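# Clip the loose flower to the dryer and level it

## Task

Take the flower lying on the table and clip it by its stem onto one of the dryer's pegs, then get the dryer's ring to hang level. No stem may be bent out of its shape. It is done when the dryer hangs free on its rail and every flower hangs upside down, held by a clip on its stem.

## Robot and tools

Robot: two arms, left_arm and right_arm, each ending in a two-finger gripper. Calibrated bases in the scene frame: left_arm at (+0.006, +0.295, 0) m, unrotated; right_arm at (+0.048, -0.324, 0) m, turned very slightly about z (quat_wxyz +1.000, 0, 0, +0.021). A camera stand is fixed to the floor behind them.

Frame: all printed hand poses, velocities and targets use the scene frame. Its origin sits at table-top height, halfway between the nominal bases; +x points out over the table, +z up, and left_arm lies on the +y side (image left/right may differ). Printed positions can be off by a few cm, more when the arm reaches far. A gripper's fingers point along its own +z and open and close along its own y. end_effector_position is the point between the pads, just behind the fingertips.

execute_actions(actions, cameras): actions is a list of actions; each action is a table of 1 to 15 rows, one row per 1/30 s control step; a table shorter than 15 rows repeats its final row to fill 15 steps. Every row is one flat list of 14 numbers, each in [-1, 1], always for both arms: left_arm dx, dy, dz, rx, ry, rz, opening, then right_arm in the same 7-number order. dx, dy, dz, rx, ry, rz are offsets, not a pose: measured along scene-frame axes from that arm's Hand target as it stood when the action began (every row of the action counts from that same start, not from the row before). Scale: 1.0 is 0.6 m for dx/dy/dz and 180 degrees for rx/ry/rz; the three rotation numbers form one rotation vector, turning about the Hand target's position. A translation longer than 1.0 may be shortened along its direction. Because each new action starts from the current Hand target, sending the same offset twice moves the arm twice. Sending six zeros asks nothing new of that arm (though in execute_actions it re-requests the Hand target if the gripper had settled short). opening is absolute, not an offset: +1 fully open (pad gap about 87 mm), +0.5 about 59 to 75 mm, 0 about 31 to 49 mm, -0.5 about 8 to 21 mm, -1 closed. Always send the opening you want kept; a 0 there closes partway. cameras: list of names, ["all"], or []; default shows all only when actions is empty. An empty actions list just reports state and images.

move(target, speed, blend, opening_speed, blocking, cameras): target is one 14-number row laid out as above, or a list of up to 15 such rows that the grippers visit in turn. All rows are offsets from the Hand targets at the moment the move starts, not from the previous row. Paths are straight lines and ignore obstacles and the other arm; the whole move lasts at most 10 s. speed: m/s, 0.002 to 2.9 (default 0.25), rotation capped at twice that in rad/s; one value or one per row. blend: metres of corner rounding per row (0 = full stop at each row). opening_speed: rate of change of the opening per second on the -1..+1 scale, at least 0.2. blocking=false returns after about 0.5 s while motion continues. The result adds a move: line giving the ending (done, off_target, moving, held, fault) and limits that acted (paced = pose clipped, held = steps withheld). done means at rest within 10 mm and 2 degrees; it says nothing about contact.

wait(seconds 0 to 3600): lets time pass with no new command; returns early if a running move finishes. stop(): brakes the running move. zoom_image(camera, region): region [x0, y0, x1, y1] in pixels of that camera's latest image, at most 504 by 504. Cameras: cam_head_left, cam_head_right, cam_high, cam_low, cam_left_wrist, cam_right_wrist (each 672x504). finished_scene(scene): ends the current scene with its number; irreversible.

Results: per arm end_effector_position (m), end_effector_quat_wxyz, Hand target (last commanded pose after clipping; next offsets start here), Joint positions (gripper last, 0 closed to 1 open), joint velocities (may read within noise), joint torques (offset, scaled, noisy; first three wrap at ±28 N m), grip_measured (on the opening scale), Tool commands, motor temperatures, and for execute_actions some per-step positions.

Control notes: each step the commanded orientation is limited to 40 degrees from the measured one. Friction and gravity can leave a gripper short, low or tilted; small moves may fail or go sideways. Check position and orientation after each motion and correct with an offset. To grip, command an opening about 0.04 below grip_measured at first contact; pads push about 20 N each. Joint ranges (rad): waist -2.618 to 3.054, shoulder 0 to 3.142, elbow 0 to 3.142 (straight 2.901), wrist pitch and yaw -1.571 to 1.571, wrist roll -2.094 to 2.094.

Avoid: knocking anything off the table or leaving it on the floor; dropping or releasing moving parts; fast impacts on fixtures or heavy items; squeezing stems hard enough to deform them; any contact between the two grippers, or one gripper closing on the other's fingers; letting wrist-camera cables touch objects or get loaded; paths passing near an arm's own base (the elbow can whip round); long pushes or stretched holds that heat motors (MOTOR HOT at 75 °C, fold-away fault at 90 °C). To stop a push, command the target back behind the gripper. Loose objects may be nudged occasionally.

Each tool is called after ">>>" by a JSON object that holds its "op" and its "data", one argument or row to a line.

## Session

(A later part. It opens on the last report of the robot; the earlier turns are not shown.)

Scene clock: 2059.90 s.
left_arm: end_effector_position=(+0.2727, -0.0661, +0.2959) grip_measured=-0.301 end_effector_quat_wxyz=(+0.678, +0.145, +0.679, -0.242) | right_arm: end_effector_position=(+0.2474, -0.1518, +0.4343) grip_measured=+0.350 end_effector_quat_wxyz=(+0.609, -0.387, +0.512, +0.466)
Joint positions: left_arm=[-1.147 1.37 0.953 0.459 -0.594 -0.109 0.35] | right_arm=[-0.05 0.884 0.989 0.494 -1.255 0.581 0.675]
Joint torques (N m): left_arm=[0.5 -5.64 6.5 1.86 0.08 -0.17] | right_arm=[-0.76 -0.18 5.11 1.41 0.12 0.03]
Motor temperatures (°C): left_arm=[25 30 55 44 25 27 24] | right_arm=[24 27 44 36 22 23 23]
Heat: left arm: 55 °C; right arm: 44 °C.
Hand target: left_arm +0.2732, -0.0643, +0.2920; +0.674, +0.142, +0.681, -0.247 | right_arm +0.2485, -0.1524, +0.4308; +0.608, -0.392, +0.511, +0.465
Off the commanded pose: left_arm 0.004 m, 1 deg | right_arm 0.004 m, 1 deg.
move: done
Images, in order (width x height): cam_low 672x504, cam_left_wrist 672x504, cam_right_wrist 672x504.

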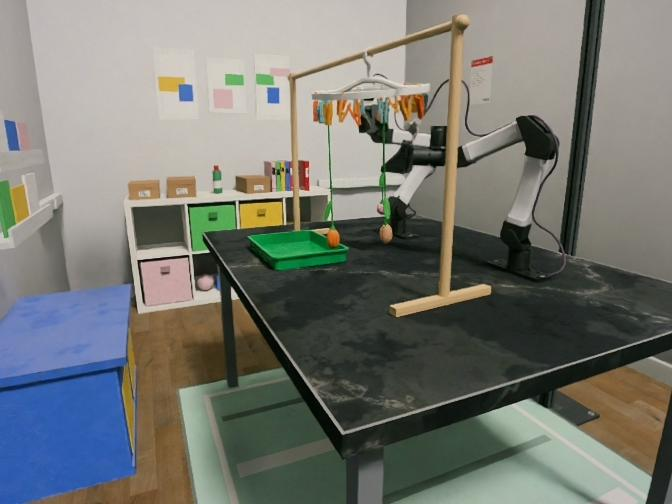

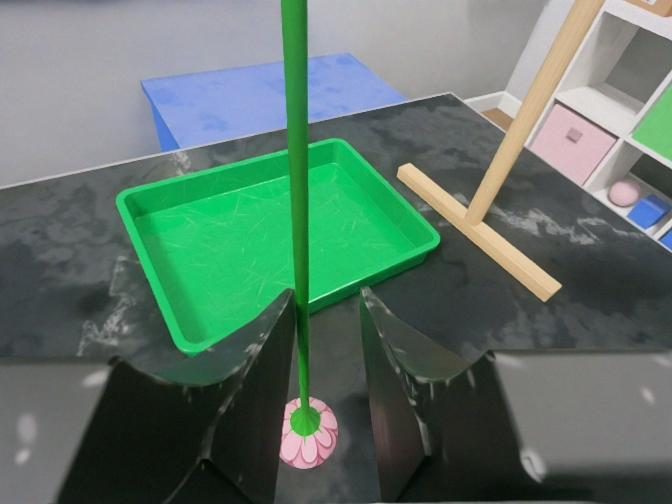

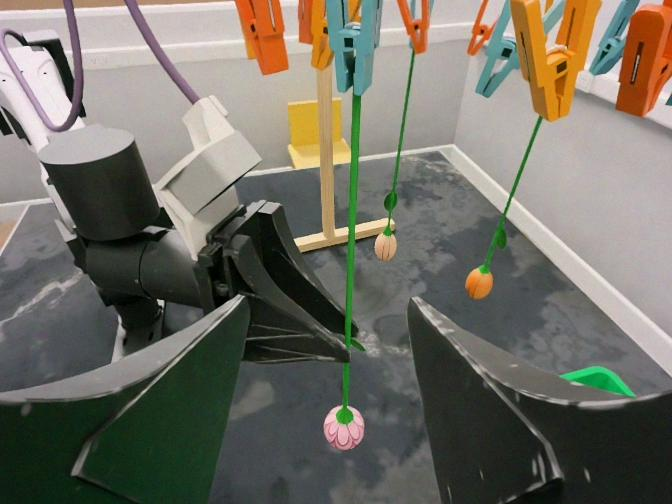

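>>> {"op": "move", "data": {
  "target": [
    [0,0,0,0,0,0,0.3,0,0,0,0,0,0,0.35],
    [-0.098,0.063,0,0,0,0,0.3,0,0,0,0,0,0,0.35]
  ],
  "speed": [0.05, 0.06],
  "opening_speed": 0.5,
  "cameras": ["cam_right_wrist", "cam_left_wrist", "cam_low"]
}}

>>> {"op": "zoom_image", "data": {
  "camera": "cam_low",
  "region": [290, 30, 470, 170]
}}

Scene clock: 2070.47 s.
left_arm: end_effector_position=(+0.2159, -0.0320, +0.2949) grip_measured=+0.300 end_effector_quat_wxyz=(+0.675, +0.148, +0.678, -0.251) | right_arm: end_effector_position=(+0.2474, -0.1518, +0.4343) grip_measured=+0.350 end_effector_quat_wxyz=(+0.609, -0.387, +0.512, +0.466)
Joint positions: left_arm=[-1.295 1.146 0.794 0.4 -0.723 -0.109 0.65] | right_arm=[-0.05 0.884 0.989 0.494 -1.255 0.581 0.675]
Joint torques (N m): left_arm=[-0.75 -4.88 6.32 1.68 -0.18 -0.1] | right_arm=[-0.75 -0.18 5.12 1.41 0.13 0.03]
Heat: left arm: 54 °C; right arm: 43 °C.
Hand target: left_arm +0.2144, -0.0265, +0.2921; +0.674, +0.142, +0.681, -0.247 | right_arm +0.2485, -0.1524, +0.4308; +0.608, -0.392, +0.511, +0.465
Off the commanded pose: left_arm 0.006 m, 1 deg | right_arm 0.004 m, 1 deg.
move: done
Images, in order (width x height): cam_low 672x504, cam_left_wrist 672x504, cam_right_wrist 672x504.

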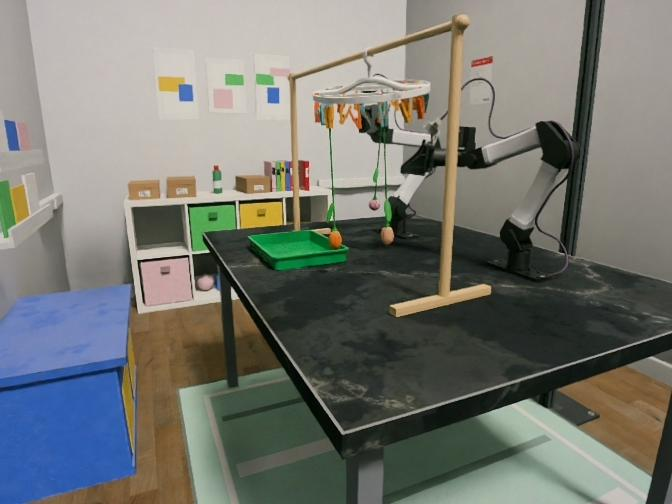

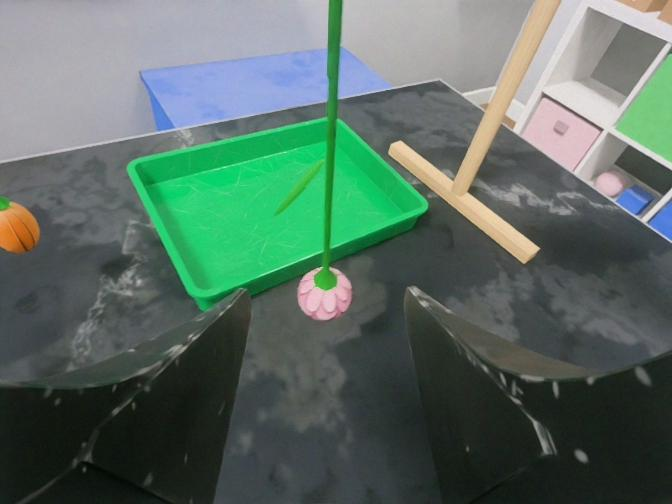

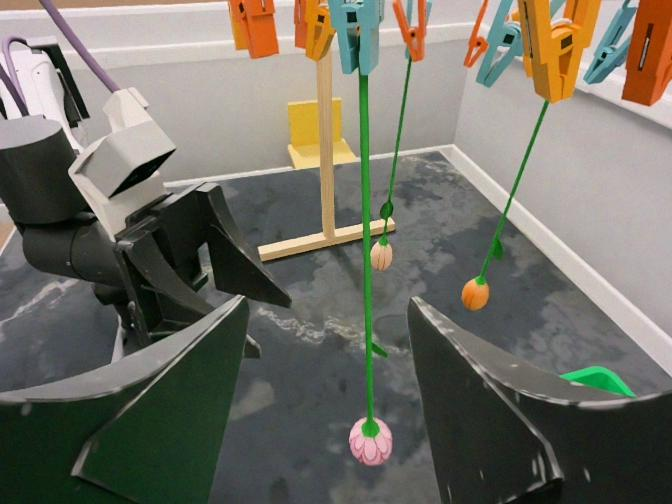

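Scaled by 2.800 from the camera's image (finer frame: 960x720).

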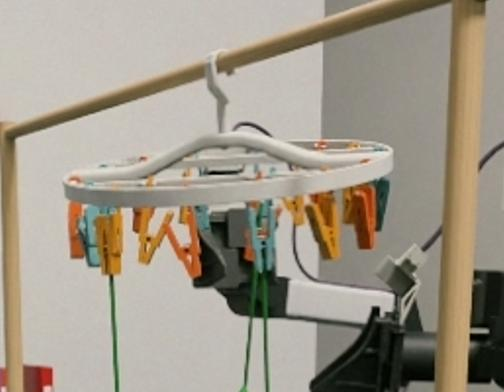

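>>> {"op": "move", "data": {
  "target": [0,0,0,0,0,0,0.3,0.0025,-0.0293,0.132,0.0786,-0.0310,-0.0711,0.2],
  "speed": 0.15,
  "cameras": ["cam_right_wrist", "cam_head_left"]
}}

Scene clock: 2093.30 s.
left_arm: end_effector_position=(+0.2160, -0.0318, +0.2948) grip_measured=+0.300 end_effector_quat_wxyz=(+0.675, +0.148, +0.678, -0.250) | right_arm: end_effector_position=(+0.2541, -0.1702, +0.4980) grip_measured=+0.200 end_effector_quat_wxyz=(+0.712, -0.273, +0.473, +0.441)
Joint positions: left_arm=[-1.295 1.146 0.794 0.4 -0.725 -0.109 0.65] | right_arm=[-0.065 0.825 1.02 0.577 -0.953 0.702 0.6]
Joint torques (N m): left_arm=[-0.59 -4.83 6.45 1.7 -0.19 -0.04] | right_arm=[0.18 0.13 8.46 1.05 0.45 -0.06]
Heat: left arm: 52 °C; right arm: 43 °C.
Hand target: left_arm +0.2144, -0.0265, +0.2921; +0.674, +0.142, +0.681, -0.247 | right_arm +0.2500, -0.1701, +0.5100; +0.723, -0.277, +0.461, +0.434
Off the commanded pose: left_arm 0.006 m, 1 deg | right_arm 0.013 m, 2 deg.
move: off_target (right_arm)
Images, in order (width x height): cam_head_left 672x504, cam_right_wrist 672x504.

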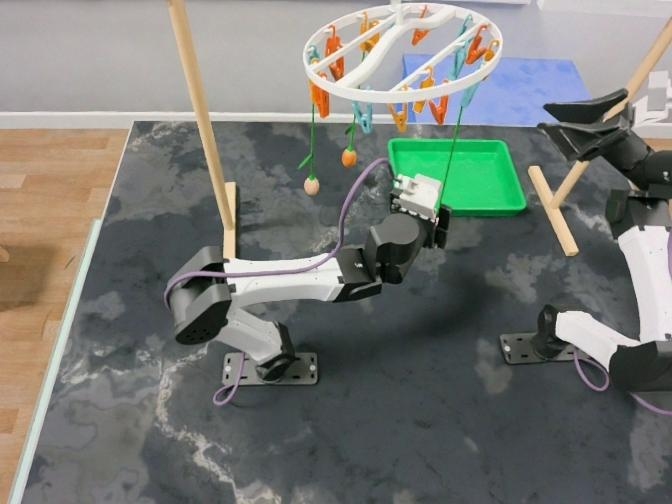

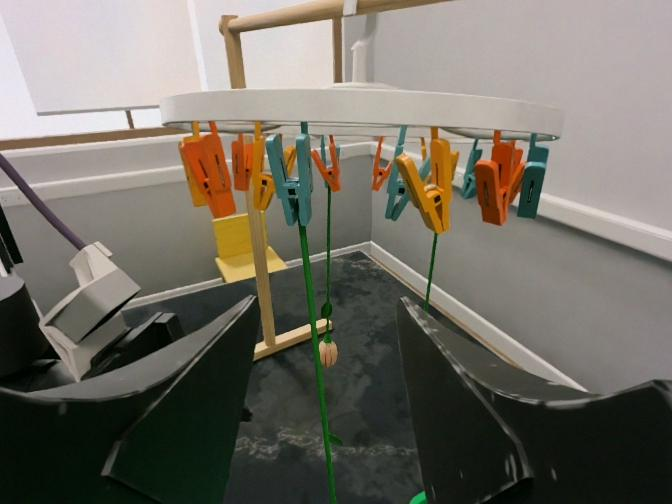

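>>> {"op": "zoom_image", "data": {
  "camera": "cam_right_wrist",
  "region": [150, 60, 370, 170]
}}

>>> {"op": "zoom_image", "data": {
  "camera": "cam_right_wrist",
  "region": [350, 60, 570, 170]
}}

Scaled by 2.291 from the camera's image (finer frame: 960x720).

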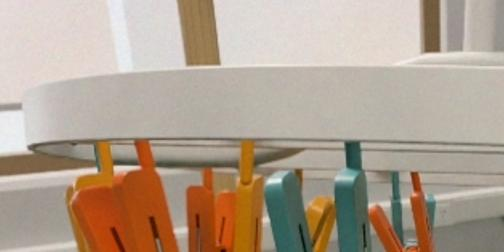

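Scaled by 2.291 from the camera's image (finer frame: 960x720).

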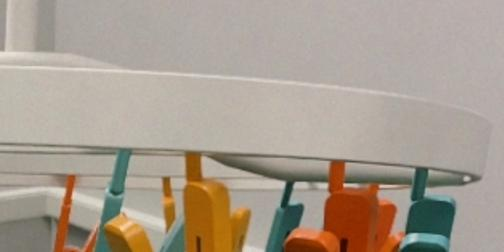

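>>> {"op": "wait", "data": {
  "seconds": 0.1,
  "cameras": ["cam_low", "cam_right_wrist", "cam_head_left"]
}}

>>> {"op": "zoom_image", "data": {
  "camera": "cam_low",
  "region": [305, 60, 440, 140]
}}

>>> {"op": "zoom_image", "data": {
  "camera": "cam_low",
  "region": [275, 0, 475, 320]
}}

>>> {"op": "zoom_image", "data": {
  "camera": "cam_head_left",
  "region": [290, 0, 520, 120]
}}

Scene clock: 2233.83 s.
left_arm: end_effector_position=(+0.2160, -0.0318, +0.2948) grip_measured=+0.300 end_effector_quat_wxyz=(+0.675, +0.148, +0.678, -0.250) | right_arm: end_effector_position=(+0.2542, -0.1702, +0.4981) grip_measured=+0.200 end_effector_quat_wxyz=(+0.712, -0.272, +0.473, +0.441)
Joint positions: left_arm=[-1.295 1.146 0.794 0.4 -0.725 -0.109 0.65] | right_arm=[-0.065 0.825 1.02 0.577 -0.952 0.701 0.6]
Joint torques (N m): left_arm=[-0.81 -4.9 6.32 1.72 -0.14 -0.12] | right_arm=[0.21 0.13 8.46 1.05 0.43 -0.08]
Motor temperatures (°C): left_arm=[25 30 49 40 25 27 22] | right_arm=[24 26 43 33 23 23 23]
Heat: left arm: 49 °C; right arm: 43 °C.
Hand target: left_arm +0.2144, -0.0265, +0.2921; +0.674, +0.142, +0.681, -0.247 | right_arm +0.2500, -0.1700, +0.5100; +0.723, -0.277, +0.461, +0.434
Tool commands: left_gripper/opening=+0.3 right_gripper/opening=+0.2
Off the commanded pose: left_arm 0.006 m, 1 deg | right_arm 0.013 m, 2 deg.
wait: 0.10 s; at rest from the start
Images, in order (width x height): cam_head_left 672x504, cam_low 672x504, cam_right_wrist 672x504.

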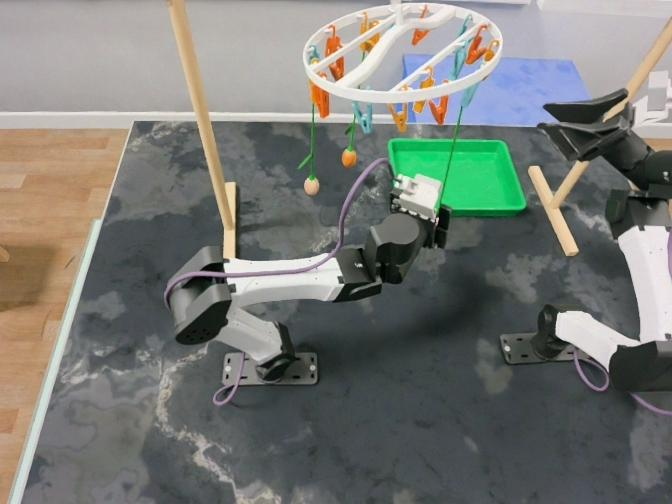

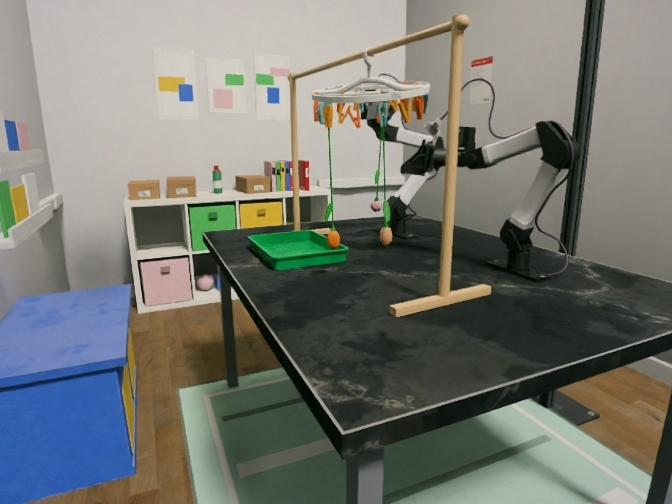

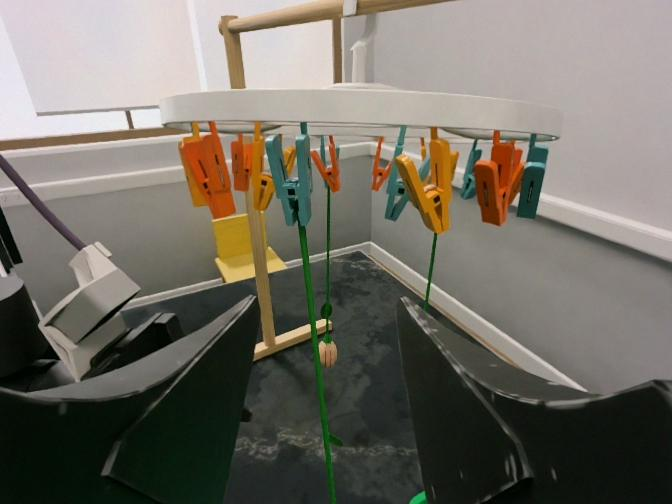

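Scaled by 3.733 from the camera's image (finer frame: 960x720).

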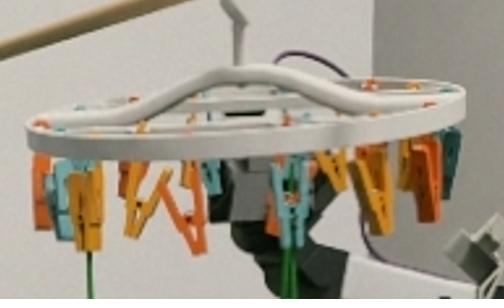

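Scaled by 1.575 from the camera's image (finer frame: 960x720).

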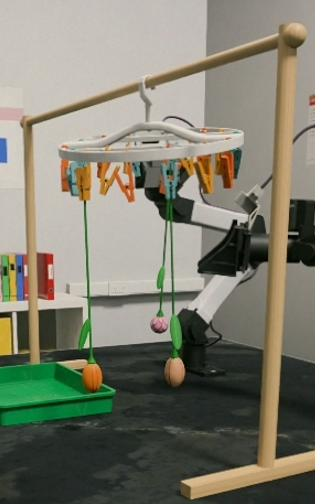

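Scaled by 2.191 from the camera's image (finer frame: 960x720).

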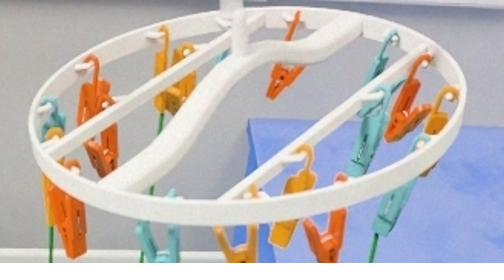

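>>> {"op": "move", "data": {
  "target": [-0.2073,0.2608,-0.1535,0.2623,0.3377,-0.035,0.3,0.1712,0.0458,-0.06,0.0355,-0.0158,0.0444,0.2],
  "speed": 0.3,
  "cameras": ["cam_right_wrist"]
}}

Scene clock: 2358.50 s.
left_arm: end_effector_position=(+0.0918, +0.1301, +0.1991) grip_measured=+0.300 end_effector_quat_wxyz=(+0.136, +0.276, +0.951, -0.036) | right_arm: end_effector_position=(+0.3594, -0.1429, +0.4587) grip_measured=+0.200 end_effector_quat_wxyz=(+0.699, -0.265, +0.430, +0.507)
Joint positions: left_arm=[-1.122 1.207 1.336 -1.46 -0.153 -0.539 0.65] | right_arm=[0.037 1.304 0.998 1.197 -0.891 0.84 0.6]
Joint torques (N m): left_arm=[0.38 -1.7 7.39 0.64 0.07 0.13] | right_arm=[0.21 -3.04 8.02 1.75 0.45 0.14]
Heat: left arm: 49 °C; right arm: 44 °C.
Hand target: left_arm +0.0901, +0.1299, +0.2000; +0.126, +0.282, +0.951, -0.037 | right_arm +0.3527, -0.1426, +0.4741; +0.716, -0.278, +0.397, +0.502
Off the commanded pose: left_arm 0.002 m, 1 deg | right_arm 0.017 m, 5 deg.
move: off_target (right_arm)

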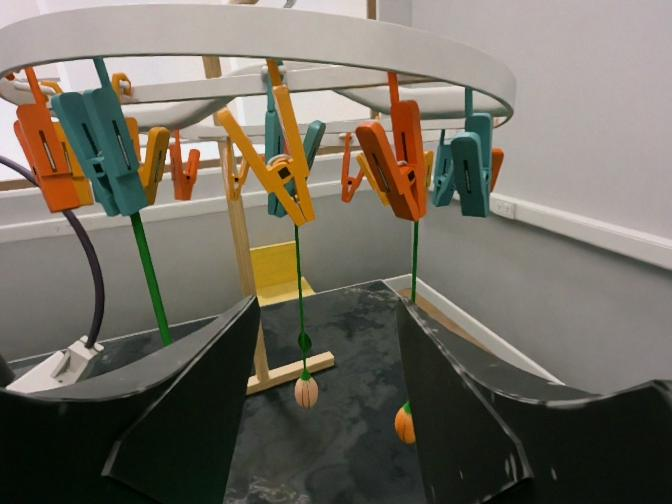

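>>> {"op": "move", "data": {
  "target": [
    [0,0,0,0,0,0,0.3,-0.0145,0.076,0.0615,0,0,0,0.2],
    [0,0,0,0,0,0,0.3,0.0138,0.1427,0.1015,0,0,0,0.2]
  ],
  "speed": 0.12,
  "blend": [0.01,0],
  "cameras": ["cam_right_wrist"]
}}

Scene clock: 2384.43 s.
left_arm: end_effector_position=(+0.0917, +0.1302, +0.1991) grip_measured=+0.300 end_effector_quat_wxyz=(+0.136, +0.276, +0.951, -0.036) | right_arm: end_effector_position=(+0.3612, -0.0573, +0.5244) grip_measured=+0.200 end_effector_quat_wxyz=(+0.709, -0.279, +0.406, +0.505)
Joint positions: left_arm=[-1.122 1.207 1.336 -1.461 -0.153 -0.539 0.65] | right_arm=[0.349 1.39 1.338 0.779 -0.684 0.53 0.6]
Joint torques (N m): left_arm=[0.5 -1.55 7.32 0.75 0.11 0.06] | right_arm=[0.18 -3.78 9.32 1.16 0.32 -0.08]
Heat: left arm: 50 °C; right arm: 44 °C.
Hand target: left_arm +0.0901, +0.1299, +0.2000; +0.126, +0.282, +0.951, -0.037 | right_arm +0.3610, -0.0569, +0.5349; +0.716, -0.278, +0.397, +0.502
Off the commanded pose: left_arm 0.002 m, 1 deg | right_arm 0.011 m, 1 deg.
move: off_target (right_arm)

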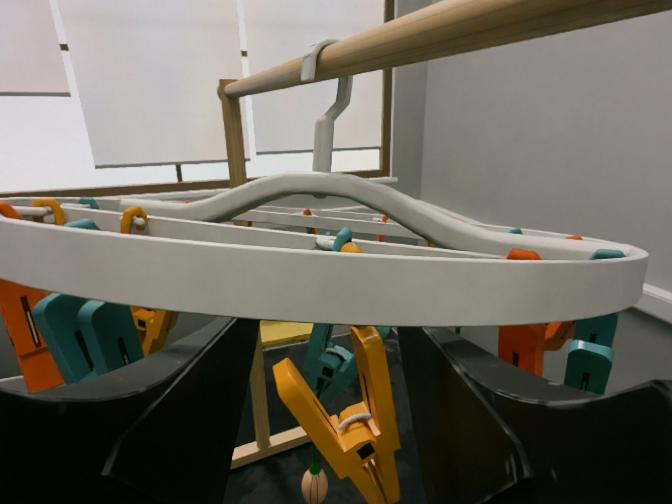

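>>> {"op": "move", "data": {
  "target": [
    [0,0,0,0,0,0,0.3,0.003,0,-0.03,0,0,0,0.2],
    [0,0,0,0,0,0,0.3,0.003,0,-0.03,0,0,0,-0.3]
  ],
  "speed": 0.06,
  "opening_speed": 0.5,
  "cameras": ["cam_right_wrist"]
}}

Scene clock: 2413.93 s.
left_arm: end_effector_position=(+0.0917, +0.1302, +0.1991) grip_measured=+0.300 end_effector_quat_wxyz=(+0.136, +0.276, +0.951, -0.036) | right_arm: end_effector_position=(+0.3630, -0.0568, +0.5156) grip_measured=-0.292 end_effector_quat_wxyz=(+0.709, -0.279, +0.406, +0.504)
Joint positions: left_arm=[-1.122 1.207 1.336 -1.461 -0.153 -0.539 0.65] | right_arm=[0.349 1.39 1.303 0.813 -0.683 0.527 0.354]
Joint torques (N m): left_arm=[0.34 -1.54 7.5 0.65 0.11 0.1] | right_arm=[0.01 -4.12 5.72 1.58 0.28 -0.03]
Motor temperatures (°C): left_arm=[25 28 50 35 25 27 22] | right_arm=[24 27 45 32 23 23 22]
Heat: left arm: 50 °C; right arm: 45 °C.
Hand target: left_arm +0.0901, +0.1299, +0.2000; +0.126, +0.282, +0.951, -0.037 | right_arm +0.3628, -0.0569, +0.5168; +0.716, -0.278, +0.397, +0.502
Off the commanded pose: left_arm 0.002 m, 1 deg | right_arm 0.001 m, 1 deg.
move: done

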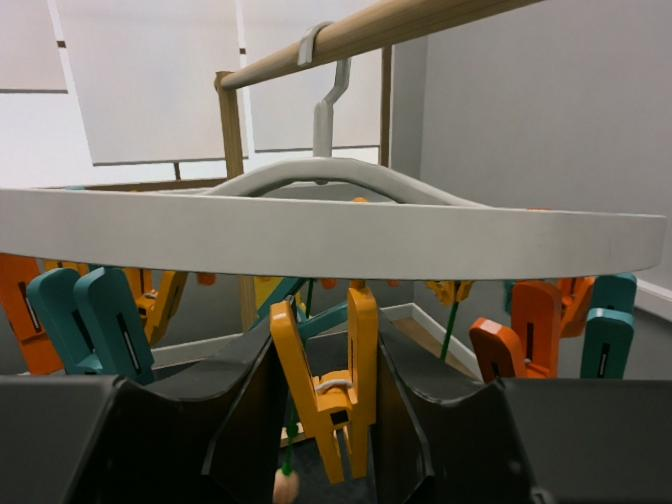

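>>> {"op": "move", "data": {
  "target": [
    [0,0,0,0,0,0,0.3,-0.0387,0.0145,0,0,0,-0.0193,-0.3],
    [0,0,0,0,0,0,0.3,-0.0747,0.0345,0,0,0,-0.0385,-0.3],
    [0,0,0,0,0,0,0.3,-0.1077,0.0593,0,0,0,-0.0578,-0.3],
    [0,0,0,0,0,0,0.3,-0.1365,0.0887,0,0,0,-0.077,-0.3],
    [0,0,0,0,0,0,0.3,-0.161,0.1218,0,0,0,-0.0963,-0.3],
    [0,0,0,0,0,0,0.3,-0.1805,0.1583,0,0,0,-0.1155,-0.3],
    [0,0,0,0,0,0,0.3,-0.1945,0.197,0,0,0,-0.1348,-0.3],
    [0,0,0,0,0,0,0.3,-0.2028,0.2375,0,0,0,-0.154,-0.3]
  ],
  "speed": 0.045,
  "blend": [0.01,0.01,0.01,0.01,0.01,0.01,0.01,0],
  "cameras": ["cam_right_wrist"]
}}

Scene clock: 2449.13 s.
left_arm: end_effector_position=(+0.0917, +0.1302, +0.1991) grip_measured=+0.300 end_effector_quat_wxyz=(+0.136, +0.276, +0.951, -0.036) | right_arm: end_effector_position=(+0.2489, +0.0830, +0.5029) grip_measured=-0.297 end_effector_quat_wxyz=(+0.812, -0.181, +0.467, +0.300)
Joint positions: left_arm=[-1.122 1.207 1.336 -1.461 -0.153 -0.538 0.65] | right_arm=[1.292 1.461 1.351 0.722 0.52 -0.352 0.352]
Joint torques (N m): left_arm=[0.51 -1.73 7.35 0.64 0.08 0.08] | right_arm=[1.07 -4.37 9.25 1.71 -0.43 0]
Heat: left arm: 50 °C; right arm: 44 °C.
Hand target: left_arm +0.0901, +0.1299, +0.2000; +0.126, +0.282, +0.950, -0.037 | right_arm +0.2412, +0.0856, +0.5169; +0.816, -0.175, +0.452, +0.315
Off the commanded pose: left_arm 0.002 m, 1 deg | right_arm 0.016 m, 2 deg.
move: off_target (right_arm)

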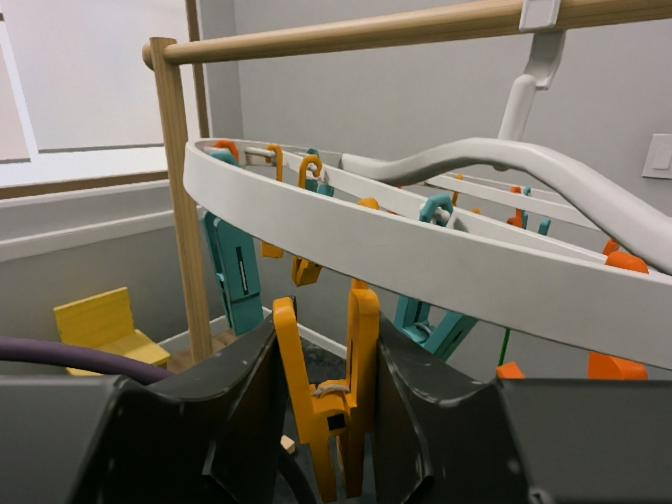

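>>> {"op": "move", "data": {
  "target": [
    [0,0,0,0,0,0,0.3,0,0,0,0,0,0,0.2],
    [0,0,0,0,0,0,0.3,-0.092,-0.0993,-0.0865,0,0,0,0.2],
    [0,0,0,0,0,0,0.3,-0.0103,-0.3093,-0.1248,0,0,0.0833,0.2],
    [0,0,0,0,0,0,0.3,0.1947,-0.346,-0.1415,0,0,0.1667,0.2]
  ],
  "speed": [0.1,0.12,0.2,0.2],
  "blend": [0,0.015,0.02,0],
  "opening_speed": 0.5,
  "cameras": ["cam_right_wrist"]
}}

Scene clock: 2473.47 s.
left_arm: end_effector_position=(+0.0914, +0.1304, +0.1990) grip_measured=+0.300 end_effector_quat_wxyz=(+0.135, +0.277, +0.951, -0.036) | right_arm: end_effector_position=(+0.2266, +0.0804, +0.4859) grip_measured=+0.200 end_effector_quat_wxyz=(+0.806, -0.198, +0.465, +0.308)
Joint positions: left_arm=[-1.122 1.207 1.336 -1.462 -0.152 -0.538 0.65] | right_arm=[1.346 1.41 1.25 0.763 0.531 -0.374 0.6]
Joint torques (N m): left_arm=[0.35 -1.74 7.45 0.65 0.03 0.08] | right_arm=[-0.87 -4.11 8.43 1.42 -0.35 0.09]
Heat: left arm: 50 °C; right arm: 45 °C.
Hand target: left_arm +0.0901, +0.1300, +0.1999; +0.126, +0.282, +0.950, -0.037 | right_arm +0.2288, +0.0812, +0.4904; +0.807, -0.196, +0.463, +0.310 (not the last commanded pose)
Off the commanded pose: left_arm 0.002 m, 1 deg | right_arm 0.247 m, 29 deg.
move: held (right_arm; a check stopped the path); path passed 1 of 4 targets; limits=held
pose unreachable (right arm): on one or more control steps of this call, first in action 0 (counted from 0), this arm could not follow its commanded pose, so it was not sent that pose on those steps. It may still have moved: this result reports where it is.
cause: moving toward the commanded pose would bring a part of the arm too close to another arm (this arm's fingers and the left arm's wrist (the part past joint 4), at the place that arm is still heading or pushing toward).

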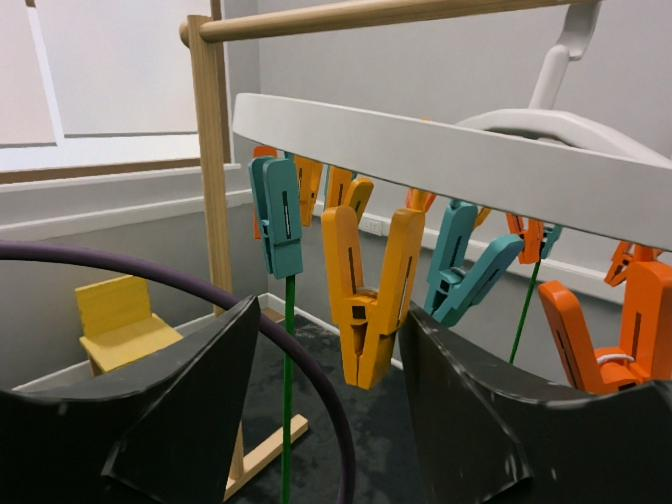

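>>> {"op": "move", "data": {
  "target": [
    [-0.1167,0.05,-0.0667,0,0,0,0.3,0,0,0,0,0,0,0.2],
    [-0.1167,0.05,-0.0667,0,0,0,0.3,-0.0713,-0.092,-0.0423,0,0,0,0.2],
    [-0.1167,0.05,-0.0667,0,0,0,0.3,0.0103,-0.302,-0.0807,0,0,0.0833,0.2],
    [-0.1167,0.05,-0.0667,0,0,0,0.3,0.2153,-0.3387,-0.0973,0,0,0.1667,0.2]
  ],
  "speed": [0.2,0.12,0.2,0.2],
  "blend": [0,0.015,0.02,0],
  "cameras": ["cam_right_wrist"]
}}

Scene clock: 2500.03 s.
left_arm: end_effector_position=(+0.0188, +0.1547, +0.1626) grip_measured=+0.300 end_effector_quat_wxyz=(+0.122, +0.285, +0.950, -0.047) | right_arm: end_effector_position=(+0.3628, -0.1209, +0.4177) grip_measured=+0.200 end_effector_quat_wxyz=(+0.687, -0.292, +0.423, +0.514)
Joint positions: left_arm=[-1.492 1.02 1.091 -1.463 -0.192 -0.893 0.65] | right_arm=[0.1 1.379 0.909 1.34 -0.906 0.79 0.6]
Joint torques (N m): left_arm=[-0.72 -1.68 5.08 0.53 -0.3 -0.17] | right_arm=[-0.69 -3.52 9.06 1.53 0.17 0.13]
Heat: left arm: 49 °C; right arm: 44 °C.
Hand target: left_arm +0.0201, +0.1599, +0.1599; +0.126, +0.282, +0.951, -0.037 | right_arm +0.3579, -0.1220, +0.4322; +0.699, -0.309, +0.397, +0.508
Off the commanded pose: left_arm 0.006 m, 1 deg | right_arm 0.015 m, 4 deg.
move: off_target (right_arm)

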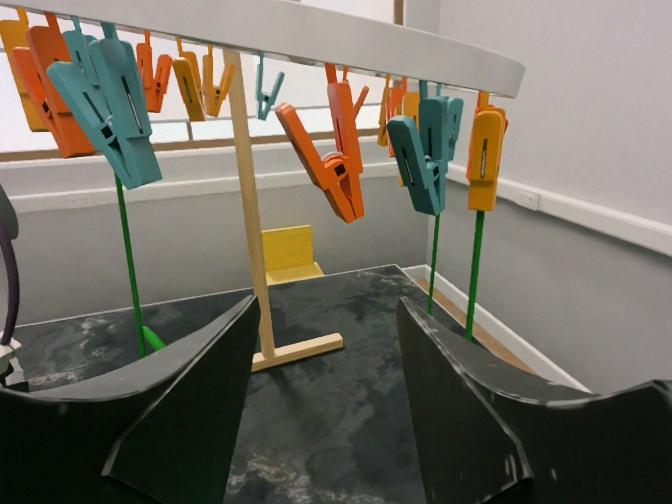

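>>> {"op": "move", "data": {
  "target": [
    [0,0,0,0,0,0,0.3,0.0235,0.0658,0.0522,0,0,0,0.2],
    [0,0,0,0,0,0,0.3,0.0502,0.1358,0.0897,0,0,0,0.2],
    [0,0,0,0,0,0,0.3,0.0502,0.1358,0.0897,0,0,0,-0.3]
  ],
  "speed": [0.12,0.08,0.08],
  "blend": [0.01,0,0],
  "opening_speed": 0.5,
  "cameras": ["cam_right_wrist"]
}}

Scene clock: 2519.03 s.
left_arm: end_effector_position=(+0.0188, +0.1547, +0.1626) grip_measured=+0.300 end_effector_quat_wxyz=(+0.122, +0.285, +0.950, -0.047) | right_arm: end_effector_position=(+0.3875, -0.0417, +0.4755) grip_measured=-0.282 end_effector_quat_wxyz=(+0.691, -0.308, +0.406, +0.512)
Joint positions: left_arm=[-1.492 1.02 1.091 -1.463 -0.192 -0.893 0.65] | right_arm=[0.338 1.511 1.277 0.959 -0.761 0.538 0.359]
Joint torques (N m): left_arm=[-0.68 -1.92 5.22 0.55 -0.33 -0.13] | right_arm=[0.14 -4.74 9.46 1.15 0.31 -0.08]
Heat: left arm: 48 °C; right arm: 45 °C.
Hand target: left_arm +0.0201, +0.1599, +0.1599; +0.126, +0.282, +0.951, -0.037 | right_arm +0.3881, -0.0405, +0.4859; +0.699, -0.309, +0.397, +0.508
Off the commanded pose: left_arm 0.006 m, 1 deg | right_arm 0.011 m, 2 deg.
move: off_target (right_arm)

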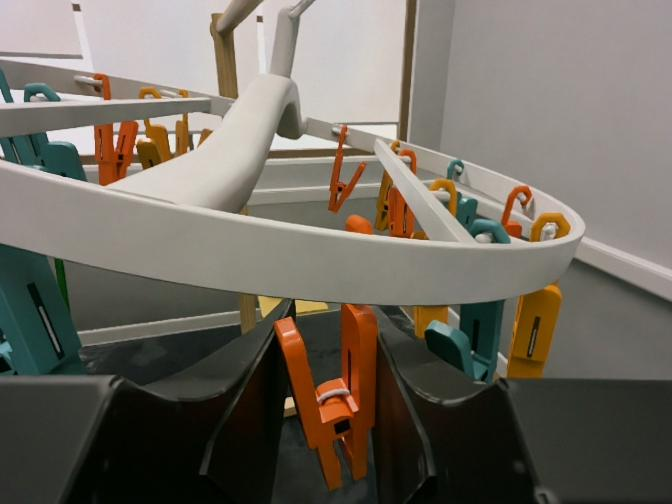

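>>> {"op": "move", "data": {
  "target": [
    [0,0,0,0,0,0,0.3,-0.0355,0.0078,0,0,0,-0.0191,-0.3],
    [0,0,0,0,0,0,0.3,-0.0698,0.0207,0,0,0,-0.0382,-0.3],
    [0,0,0,0,0,0,0.3,-0.1017,0.0383,0,0,0,-0.0573,-0.3],
    [0,0,0,0,0,0,0.3,-0.1308,0.0605,0,0,0,-0.0764,-0.3],
    [0,0,0,0,0,0,0.3,-0.1567,0.0865,0,0,0,-0.0955,-0.3],
    [0,0,0,0,0,0,0.3,-0.1783,0.1158,0,0,0,-0.1147,-0.3],
    [0,0,0,0,0,0,0.3,-0.1957,0.148,0,0,0,-0.1338,-0.3],
    [0,0,0,0,0,0,0.3,-0.2083,0.1823,0,0,0,-0.1529,-0.3],
    [0,0,0,0,0,0,0.3,-0.2158,0.2182,0,0,0,-0.172,-0.3],
    [0,0,0,0,0,0,0.3,-0.2182,0.2547,0,0,0,-0.1911,-0.3]
  ],
  "speed": 0.045,
  "blend": [0.01,0.01,0.01,0.01,0.01,0.01,0.01,0.01,0.01,0],
  "cameras": ["cam_right_wrist"]
}}

Scene clock: 2550.17 s.
left_arm: end_effector_position=(+0.0188, +0.1547, +0.1626) grip_measured=+0.300 end_effector_quat_wxyz=(+0.122, +0.285, +0.950, -0.047) | right_arm: end_effector_position=(+0.2672, +0.1031, +0.4794) grip_measured=-0.282 end_effector_quat_wxyz=(+0.819, -0.171, +0.481, +0.264)
Joint positions: left_arm=[-1.492 1.02 1.091 -1.463 -0.192 -0.893 0.65] | right_arm=[1.285 1.57 1.377 0.803 0.58 -0.396 0.359]
Joint torques (N m): left_arm=[-0.64 -1.92 5.09 0.53 -0.29 -0.15] | right_arm=[1.59 -5.01 8.83 1.51 -0.54 0.01]
Heat: left arm: 46 °C; right arm: 45 °C.
Hand target: left_arm +0.0201, +0.1599, +0.1599; +0.126, +0.282, +0.951, -0.037 | right_arm +0.2570, +0.1124, +0.4859; +0.818, -0.178, +0.470, +0.279
Off the commanded pose: left_arm 0.006 m, 1 deg | right_arm 0.015 m, 2 deg.
move: off_target (right_arm)

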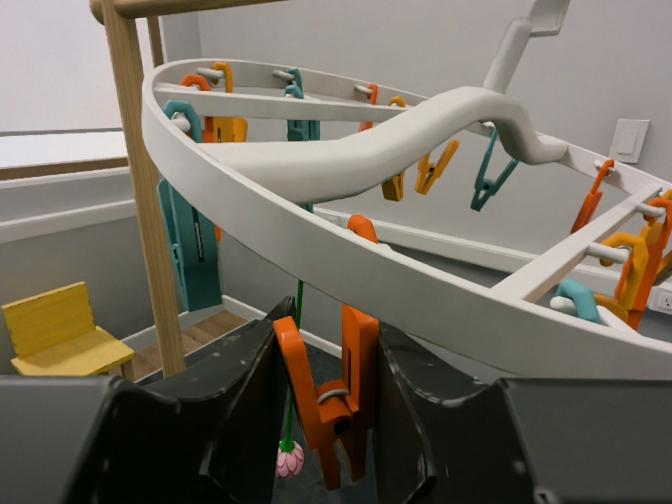

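>>> {"op": "move", "data": {
  "target": [
    [0,0,0,0,0,0,0.3,0,0,0,0,0,0,0.2],
    [0,0,0,0,0,0,0.3,-0.1083,-0.0973,-0.0732,0,0,0,0.2],
    [0,0,0,0,0,0,0.3,-0.095,-0.2873,-0.0765,0,0,0.055,0.2],
    [0,0,0,0,0,0,0.3,-0.0283,-0.4623,-0.0515,0,0,0.111,0.2],
    [0.3248,-0.2832,0.1335,-0.2239,-0.3508,0.0046,0.3,-0.0283,-0.4623,-0.0515,0,0,0.111,0.2]
  ],
  "speed": [0.1,0.12,0.2,0.2,0.3],
  "blend": [0,0.015,0.02,0,0],
  "opening_speed": 0.5,
  "cameras": ["cam_left_wrist","cam_right_wrist"]
}}

Scene clock: 2596.90 s.
left_arm: end_effector_position=(+0.2139, -0.0089, +0.2487) grip_measured=+0.300 end_effector_quat_wxyz=(+0.682, +0.183, +0.679, -0.201) | right_arm: end_effector_position=(+0.2417, -0.1652, +0.4505) grip_measured=+0.200 end_effector_quat_wxyz=(+0.754, -0.249, +0.441, +0.417)
Joint positions: left_arm=[-1.301 1.103 0.614 0.504 -0.752 -0.011 0.65] | right_arm=[0.068 0.642 0.725 0.653 -0.76 0.549 0.6]
Joint torques (N m): left_arm=[0.39 -2.1 6.23 1.87 0.17 0.06] | right_arm=[-0.83 1.48 6.83 1.52 0.06 0.1]
Motor temperatures (°C): left_arm=[25 27 46 30 26 27 22] | right_arm=[24 29 45 33 23 23 23]
Heat: left arm: 46 °C; right arm: 45 °C.
Hand target: left_arm +0.2149, -0.0100, +0.2398; +0.679, +0.195, +0.680, -0.195 | right_arm +0.2401, -0.1651, +0.4551; +0.758, -0.257, +0.432, +0.416
Off the commanded pose: left_arm 0.009 m, 2 deg | right_arm 0.005 m, 1 deg.
move: done

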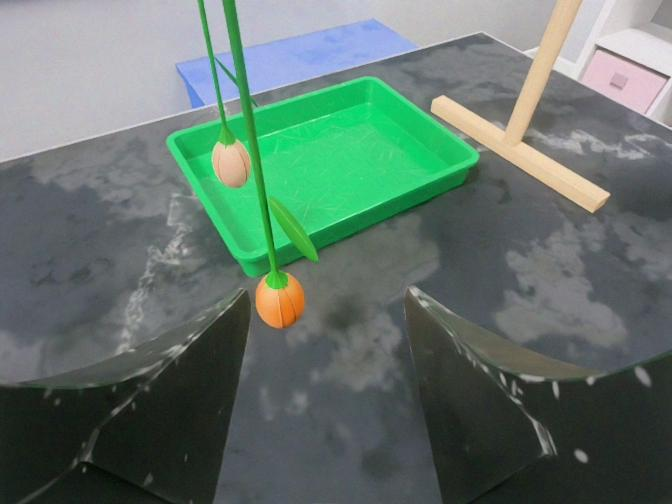

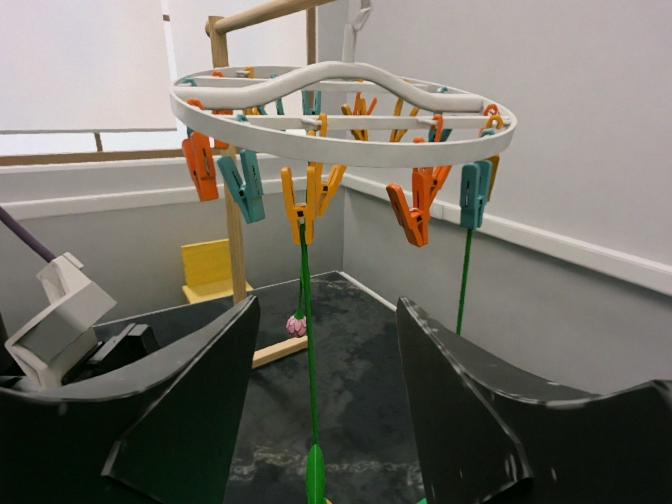

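>>> {"op": "move", "data": {
  "target": [0.1018,0.015,-0.003,0,0,0,0.3,0,0,0,0,0,0,0.2],
  "speed": 0.15,
  "cameras": ["cam_left_wrist"]
}}

Scene clock: 2640.20 s.
left_arm: end_effector_position=(+0.2726, +0.0032, +0.2314) grip_measured=+0.300 end_effector_quat_wxyz=(+0.675, +0.193, +0.686, -0.192) | right_arm: end_effector_position=(+0.2417, -0.1652, +0.4505) grip_measured=+0.200 end_effector_quat_wxyz=(+0.754, -0.249, +0.441, +0.417)
Joint positions: left_arm=[-1.039 1.18 0.614 0.549 -0.488 -0.011 0.65] | right_arm=[0.068 0.642 0.725 0.653 -0.76 0.549 0.6]
Joint torques (N m): left_arm=[0.34 -2.51 9.32 1.97 0.15 0.12] | right_arm=[-0.81 1.5 6.83 1.52 0.06 0.1]
Motor temperatures (°C): left_arm=[25 27 46 37 25 27 22] | right_arm=[24 27 45 33 23 23 23]
Heat: left arm: 46 °C; right arm: 45 °C.
Hand target: left_arm +0.2760, -0.0010, +0.2381; +0.679, +0.195, +0.680, -0.195 | right_arm +0.2401, -0.1651, +0.4551; +0.758, -0.257, +0.432, +0.416
Off the commanded pose: left_arm 0.009 m, 1 deg | right_arm 0.005 m, 1 deg.
move: done

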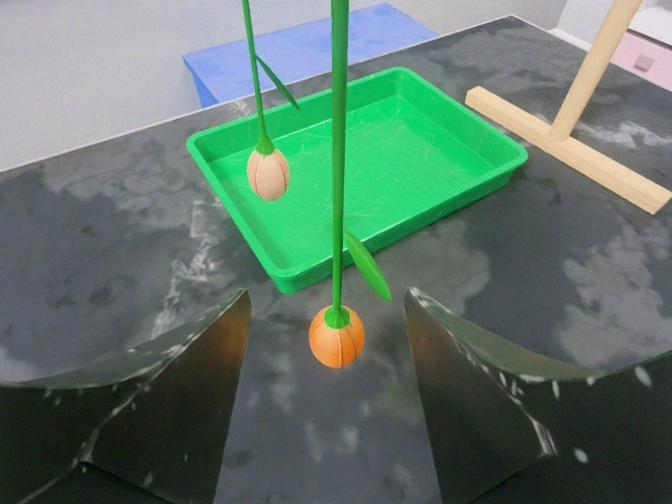

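>>> {"op": "move", "data": {
  "target": [
    [0.0458,-0.0292,0.0465,0,0,0,0.3,0,0,0,0,0,0,0.2],
    [0.0458,-0.0292,0.0465,0,0,0,-1,0,0,0,0,0,0,0.2],
    [0.0458,-0.0292,0.0465,0,0,0,-1,0.0498,0.1668,-0.0185,-0.0454,0.0281,-0.0138,0.2],
    [0.0458,-0.0292,0.0465,0,0,0,-1,0.1223,0.2782,0.0315,-0.0454,0.0281,-0.0138,0.2]
  ],
  "speed": [0.08,0.08,0.15,0.1],
  "blend": [0,0,0.02,0],
  "opening_speed": 0.7,
  "cameras": ["cam_right_wrist"]
}}

Scene clock: 2697.00 s.
left_arm: end_effector_position=(+0.2997, -0.0149, +0.2614) grip_measured=-0.999 end_effector_quat_wxyz=(+0.678, +0.190, +0.682, -0.195) | right_arm: end_effector_position=(+0.3138, +0.0019, +0.4611) grip_measured=+0.200 end_effector_quat_wxyz=(+0.719, -0.285, +0.507, +0.380)
Joint positions: left_arm=[-0.985 1.275 0.786 0.485 -0.432 -0.01 0] | right_arm=[0.767 1.213 1.208 0.339 -0.179 0.036 0.6]
Joint torques (N m): left_arm=[0.23 -3.3 10.15 1.79 0.2 0.03] | right_arm=[0.21 -2.85 10 1.9 0.03 -0.04]
Motor temperatures (°C): left_arm=[25 27 52 39 25 27 22] | right_arm=[24 27 44 33 23 23 23]
Heat: left arm: 52 °C; right arm: 44 °C.
Hand target: left_arm +0.3034, -0.0185, +0.2661; +0.679, +0.195, +0.680, -0.195 | right_arm +0.3134, +0.0019, +0.4739; +0.726, -0.282, +0.499, +0.379
Off the commanded pose: left_arm 0.007 m, 1 deg | right_arm 0.013 m, 1 deg.
move: off_target (right_arm)

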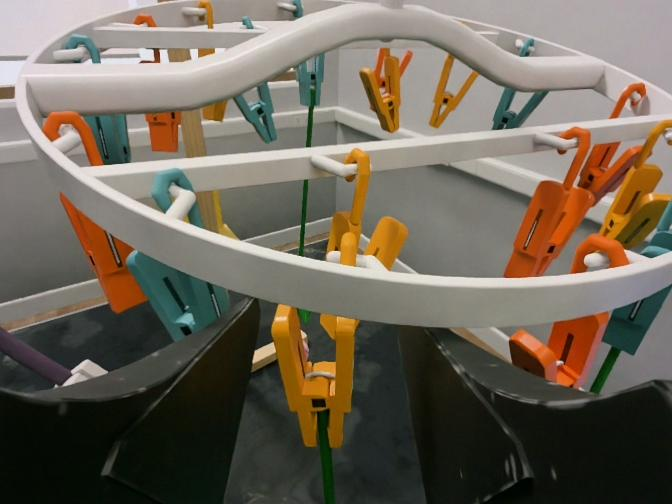

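>>> {"op": "move", "data": {
  "target": [0,0,0,0,0,0,0.3,0,0,0,0,0,0,0.2],
  "opening_speed": 1.0,
  "cameras": ["cam_left_wrist"]
}}

Scene clock: 2703.43 s.
left_arm: end_effector_position=(+0.2997, -0.0149, +0.2614) grip_measured=+0.299 end_effector_quat_wxyz=(+0.678, +0.190, +0.682, -0.195) | right_arm: end_effector_position=(+0.3140, +0.0020, +0.4610) grip_measured=+0.200 end_effector_quat_wxyz=(+0.719, -0.285, +0.507, +0.380)
Joint positions: left_arm=[-0.985 1.275 0.786 0.485 -0.432 -0.01 0.65] | right_arm=[0.767 1.213 1.208 0.339 -0.179 0.035 0.6]
Joint torques (N m): left_arm=[0.27 -3.3 10.04 1.8 0.14 0.08] | right_arm=[0.21 -2.89 9.99 1.88 0.06 -0.04]
Heat: left arm: 53 °C; right arm: 45 °C.
Hand target: left_arm +0.3034, -0.0185, +0.2661; +0.679, +0.195, +0.680, -0.195 | right_arm +0.3134, +0.0019, +0.4740; +0.726, -0.282, +0.499, +0.379
Off the commanded pose: left_arm 0.007 m, 1 deg | right_arm 0.013 m, 1 deg.
move: done

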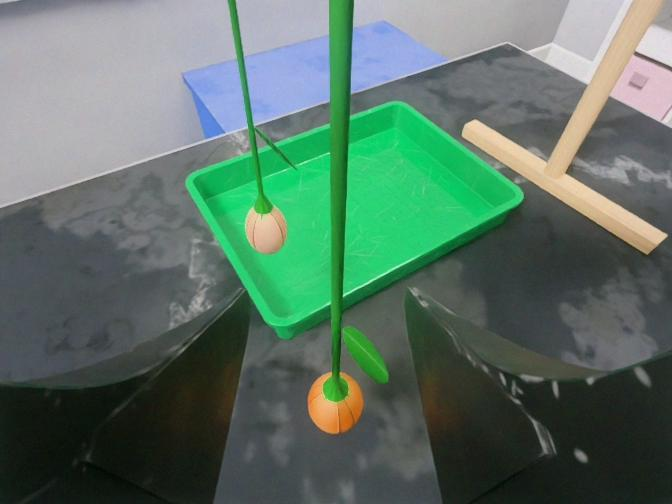

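>>> {"op": "move", "data": {
  "target": [
    [0.0288,-0.0157,-0.0233,0,0,0,0.3,0,0,0,0,0,0,0.2],
    [0.0288,-0.0157,-0.0233,0,0,0,-1,0,0,0,0,0,0,0.2]
  ],
  "speed": 0.06,
  "opening_speed": 0.7
}}

Scene clock: 2721.13 s.
left_arm: end_effector_position=(+0.3159, -0.0234, +0.2458) grip_measured=-0.793 end_effector_quat_wxyz=(+0.675, +0.193, +0.685, -0.193) | right_arm: end_effector_position=(+0.3140, +0.0020, +0.4610) grip_measured=+0.200 end_effector_quat_wxyz=(+0.719, -0.285, +0.507, +0.380)
Joint positions: left_arm=[-0.953 1.362 0.796 0.55 -0.4 -0.009 0.104] | right_arm=[0.767 1.213 1.208 0.338 -0.179 0.035 0.6]
Joint torques (N m): left_arm=[0.32 -3.37 9.98 1.99 0.12 0.05] | right_arm=[0.23 -2.89 9.99 1.88 0.05 -0.04]
Heat: left arm: 54 °C; right arm: 46 °C.
Hand target: left_arm +0.3208, -0.0279, +0.2520; +0.679, +0.195, +0.680, -0.195 | right_arm +0.3134, +0.0019, +0.4740; +0.726, -0.282, +0.499, +0.379
Off the commanded pose: left_arm 0.009 m, 1 deg | right_arm 0.013 m, 1 deg.
move: done

>>> {"op": "move", "data": {
  "target": [
    [0,0,0,0,0,0,-1,0.0062,0.024,0.0085,0,0,0,0.2],
    [0,0,0,0,0,0,-1,0.0062,0.024,0.0085,0,0,0,-1]
  ],
  "speed": 0.06,
  "cameras": ["cam_right_wrist"]
}}

Scene clock: 2728.63 s.
left_arm: end_effector_position=(+0.3162, -0.0239, +0.2465) grip_measured=-0.793 end_effector_quat_wxyz=(+0.676, +0.193, +0.684, -0.194) | right_arm: end_effector_position=(+0.3188, +0.0163, +0.4615) grip_measured=-0.374 end_effector_quat_wxyz=(+0.715, -0.286, +0.515, +0.377)
Joint positions: left_arm=[-0.953 1.363 0.797 0.555 -0.399 -0.009 0.104] | right_arm=[0.796 1.266 1.263 0.317 -0.145 0.025 0.313]
Joint torques (N m): left_arm=[0.35 -3.71 9.81 1.92 0.12 0.07] | right_arm=[0.14 -3.33 10.07 2.09 -0.04 -0.04]
Heat: left arm: 53 °C; right arm: 46 °C.
Hand target: left_arm +0.3207, -0.0279, +0.2522; +0.679, +0.195, +0.680, -0.195 | right_arm +0.3171, +0.0163, +0.4791; +0.726, -0.282, +0.499, +0.379
Off the commanded pose: left_arm 0.008 m, 1 deg | right_arm 0.018 m, 2 deg.
move: off_target (right_arm); target 2's new opening was sent with right_arm's hand 0.020 m and 3 deg from that target

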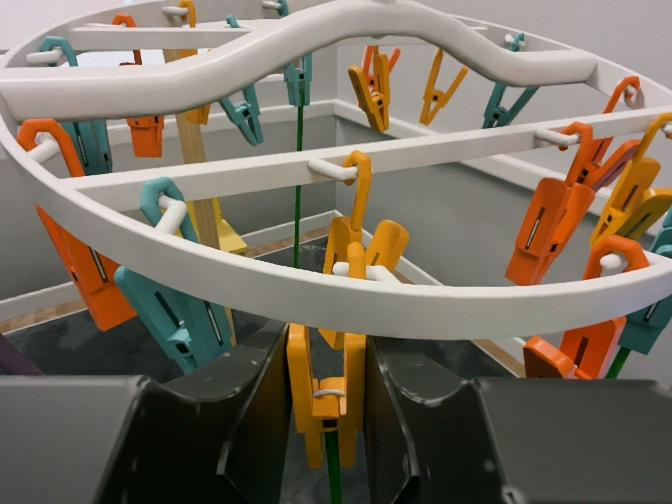

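>>> {"op": "move", "data": {
  "target": [
    [0,0,-0.0833,0,0,0,-1,0,0,0,0,0,0,-1],
    [-0.113,0.07,-0.0833,0,0,0,-1,0,0,0,0,0,0,-1]
  ],
  "speed": [0.05,0.12],
  "blend": [0.005,0],
  "cameras": ["cam_right_wrist"]
}}

Scene clock: 2758.90 s.
left_arm: end_effector_position=(+0.2543, +0.0088, +0.2030) grip_measured=-0.793 end_effector_quat_wxyz=(+0.677, +0.198, +0.679, -0.203) | right_arm: end_effector_position=(+0.3188, +0.0163, +0.4615) grip_measured=-0.374 end_effector_quat_wxyz=(+0.715, -0.286, +0.515, +0.377)
Joint positions: left_arm=[-1.083 1.164 0.468 0.695 -0.508 -0.009 0.104] | right_arm=[0.796 1.266 1.263 0.317 -0.145 0.025 0.313]
Joint torques (N m): left_arm=[-0.59 -4.42 6.01 1.82 -0.21 0.05] | right_arm=[0.13 -3.32 10.09 2.11 -0.04 -0.04]
Heat: left arm: 53 °C; right arm: 48 °C.
Hand target: left_arm +0.2529, +0.0141, +0.2021; +0.679, +0.195, +0.680, -0.195 | right_arm +0.3171, +0.0163, +0.4791; +0.726, -0.282, +0.499, +0.379
Off the commanded pose: left_arm 0.006 m, 1 deg | right_arm 0.018 m, 2 deg.
move: done

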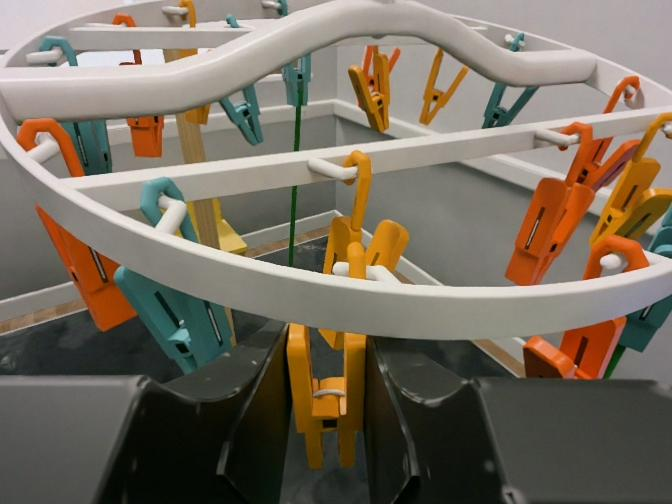

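>>> {"op": "move", "data": {
  "target": [
    [0,0,0,0,0,0,-1,0,0,0,0,0,0,0.1],
    [0,0,0,0,0,0,-1,0,0,0,0,0,0,0.3],
    [0,0,0,0,0,0,-1,-0.0725,-0.1117,-0.0483,0,0,0,0.3],
    [-0.3715,0.1765,-0.0618,0.2208,0.3533,0,-1,-0.1118,-0.3105,0.0515,0.0239,-0.0141,0.0278,0.2]
  ],
  "speed": [0.1,0.1,0.1,0.25],
  "blend": [0,0,0.01,0],
  "opening_speed": 0.4,
  "cameras": ["cam_right_wrist"]
}}

Scene clock: 2783.30 s.
left_arm: end_effector_position=(+0.0346, +0.1231, +0.1609) grip_measured=-0.793 end_effector_quat_wxyz=(+0.134, +0.275, +0.951, -0.031) | right_arm: end_effector_position=(+0.2543, -0.1701, +0.5016) grip_measured=+0.201 end_effector_quat_wxyz=(+0.724, -0.273, +0.468, +0.426)
Joint positions: left_arm=[-1.449 1.159 1.154 -1.401 -0.221 -0.867 0.104] | right_arm=[-0.046 0.815 1.031 0.534 -0.921 0.641 0.6]
Joint torques (N m): left_arm=[-0.62 -1.32 8.49 0.51 -0.01 -0.13] | right_arm=[-0.8 0.7 7.54 1.42 0.12 0.1]
Heat: left arm: 51 °C; right arm: 48 °C.
Hand target: left_arm +0.0300, +0.1200, +0.1650; +0.125, +0.273, +0.953, -0.036 | right_arm +0.2501, -0.1700, +0.5099; +0.730, -0.284, +0.456, +0.422
Off the commanded pose: left_arm 0.007 m, 1 deg | right_arm 0.009 m, 2 deg.
move: done; target 2's new opening was sent with right_arm's hand 0.018 m and 2 deg from that target

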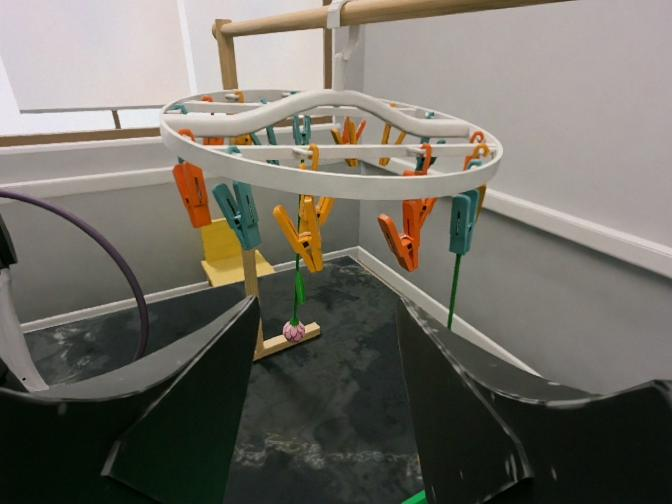

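>>> {"op": "zoom_image", "data": {
  "camera": "cam_right_wrist",
  "region": [150, 70, 510, 230]
}}

Scaled by 1.400 from the camera's image (finer frame: 960x720).

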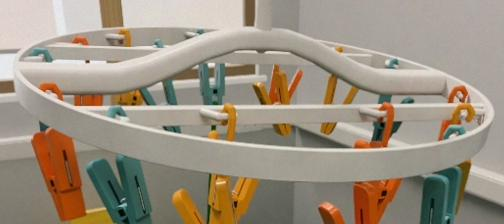

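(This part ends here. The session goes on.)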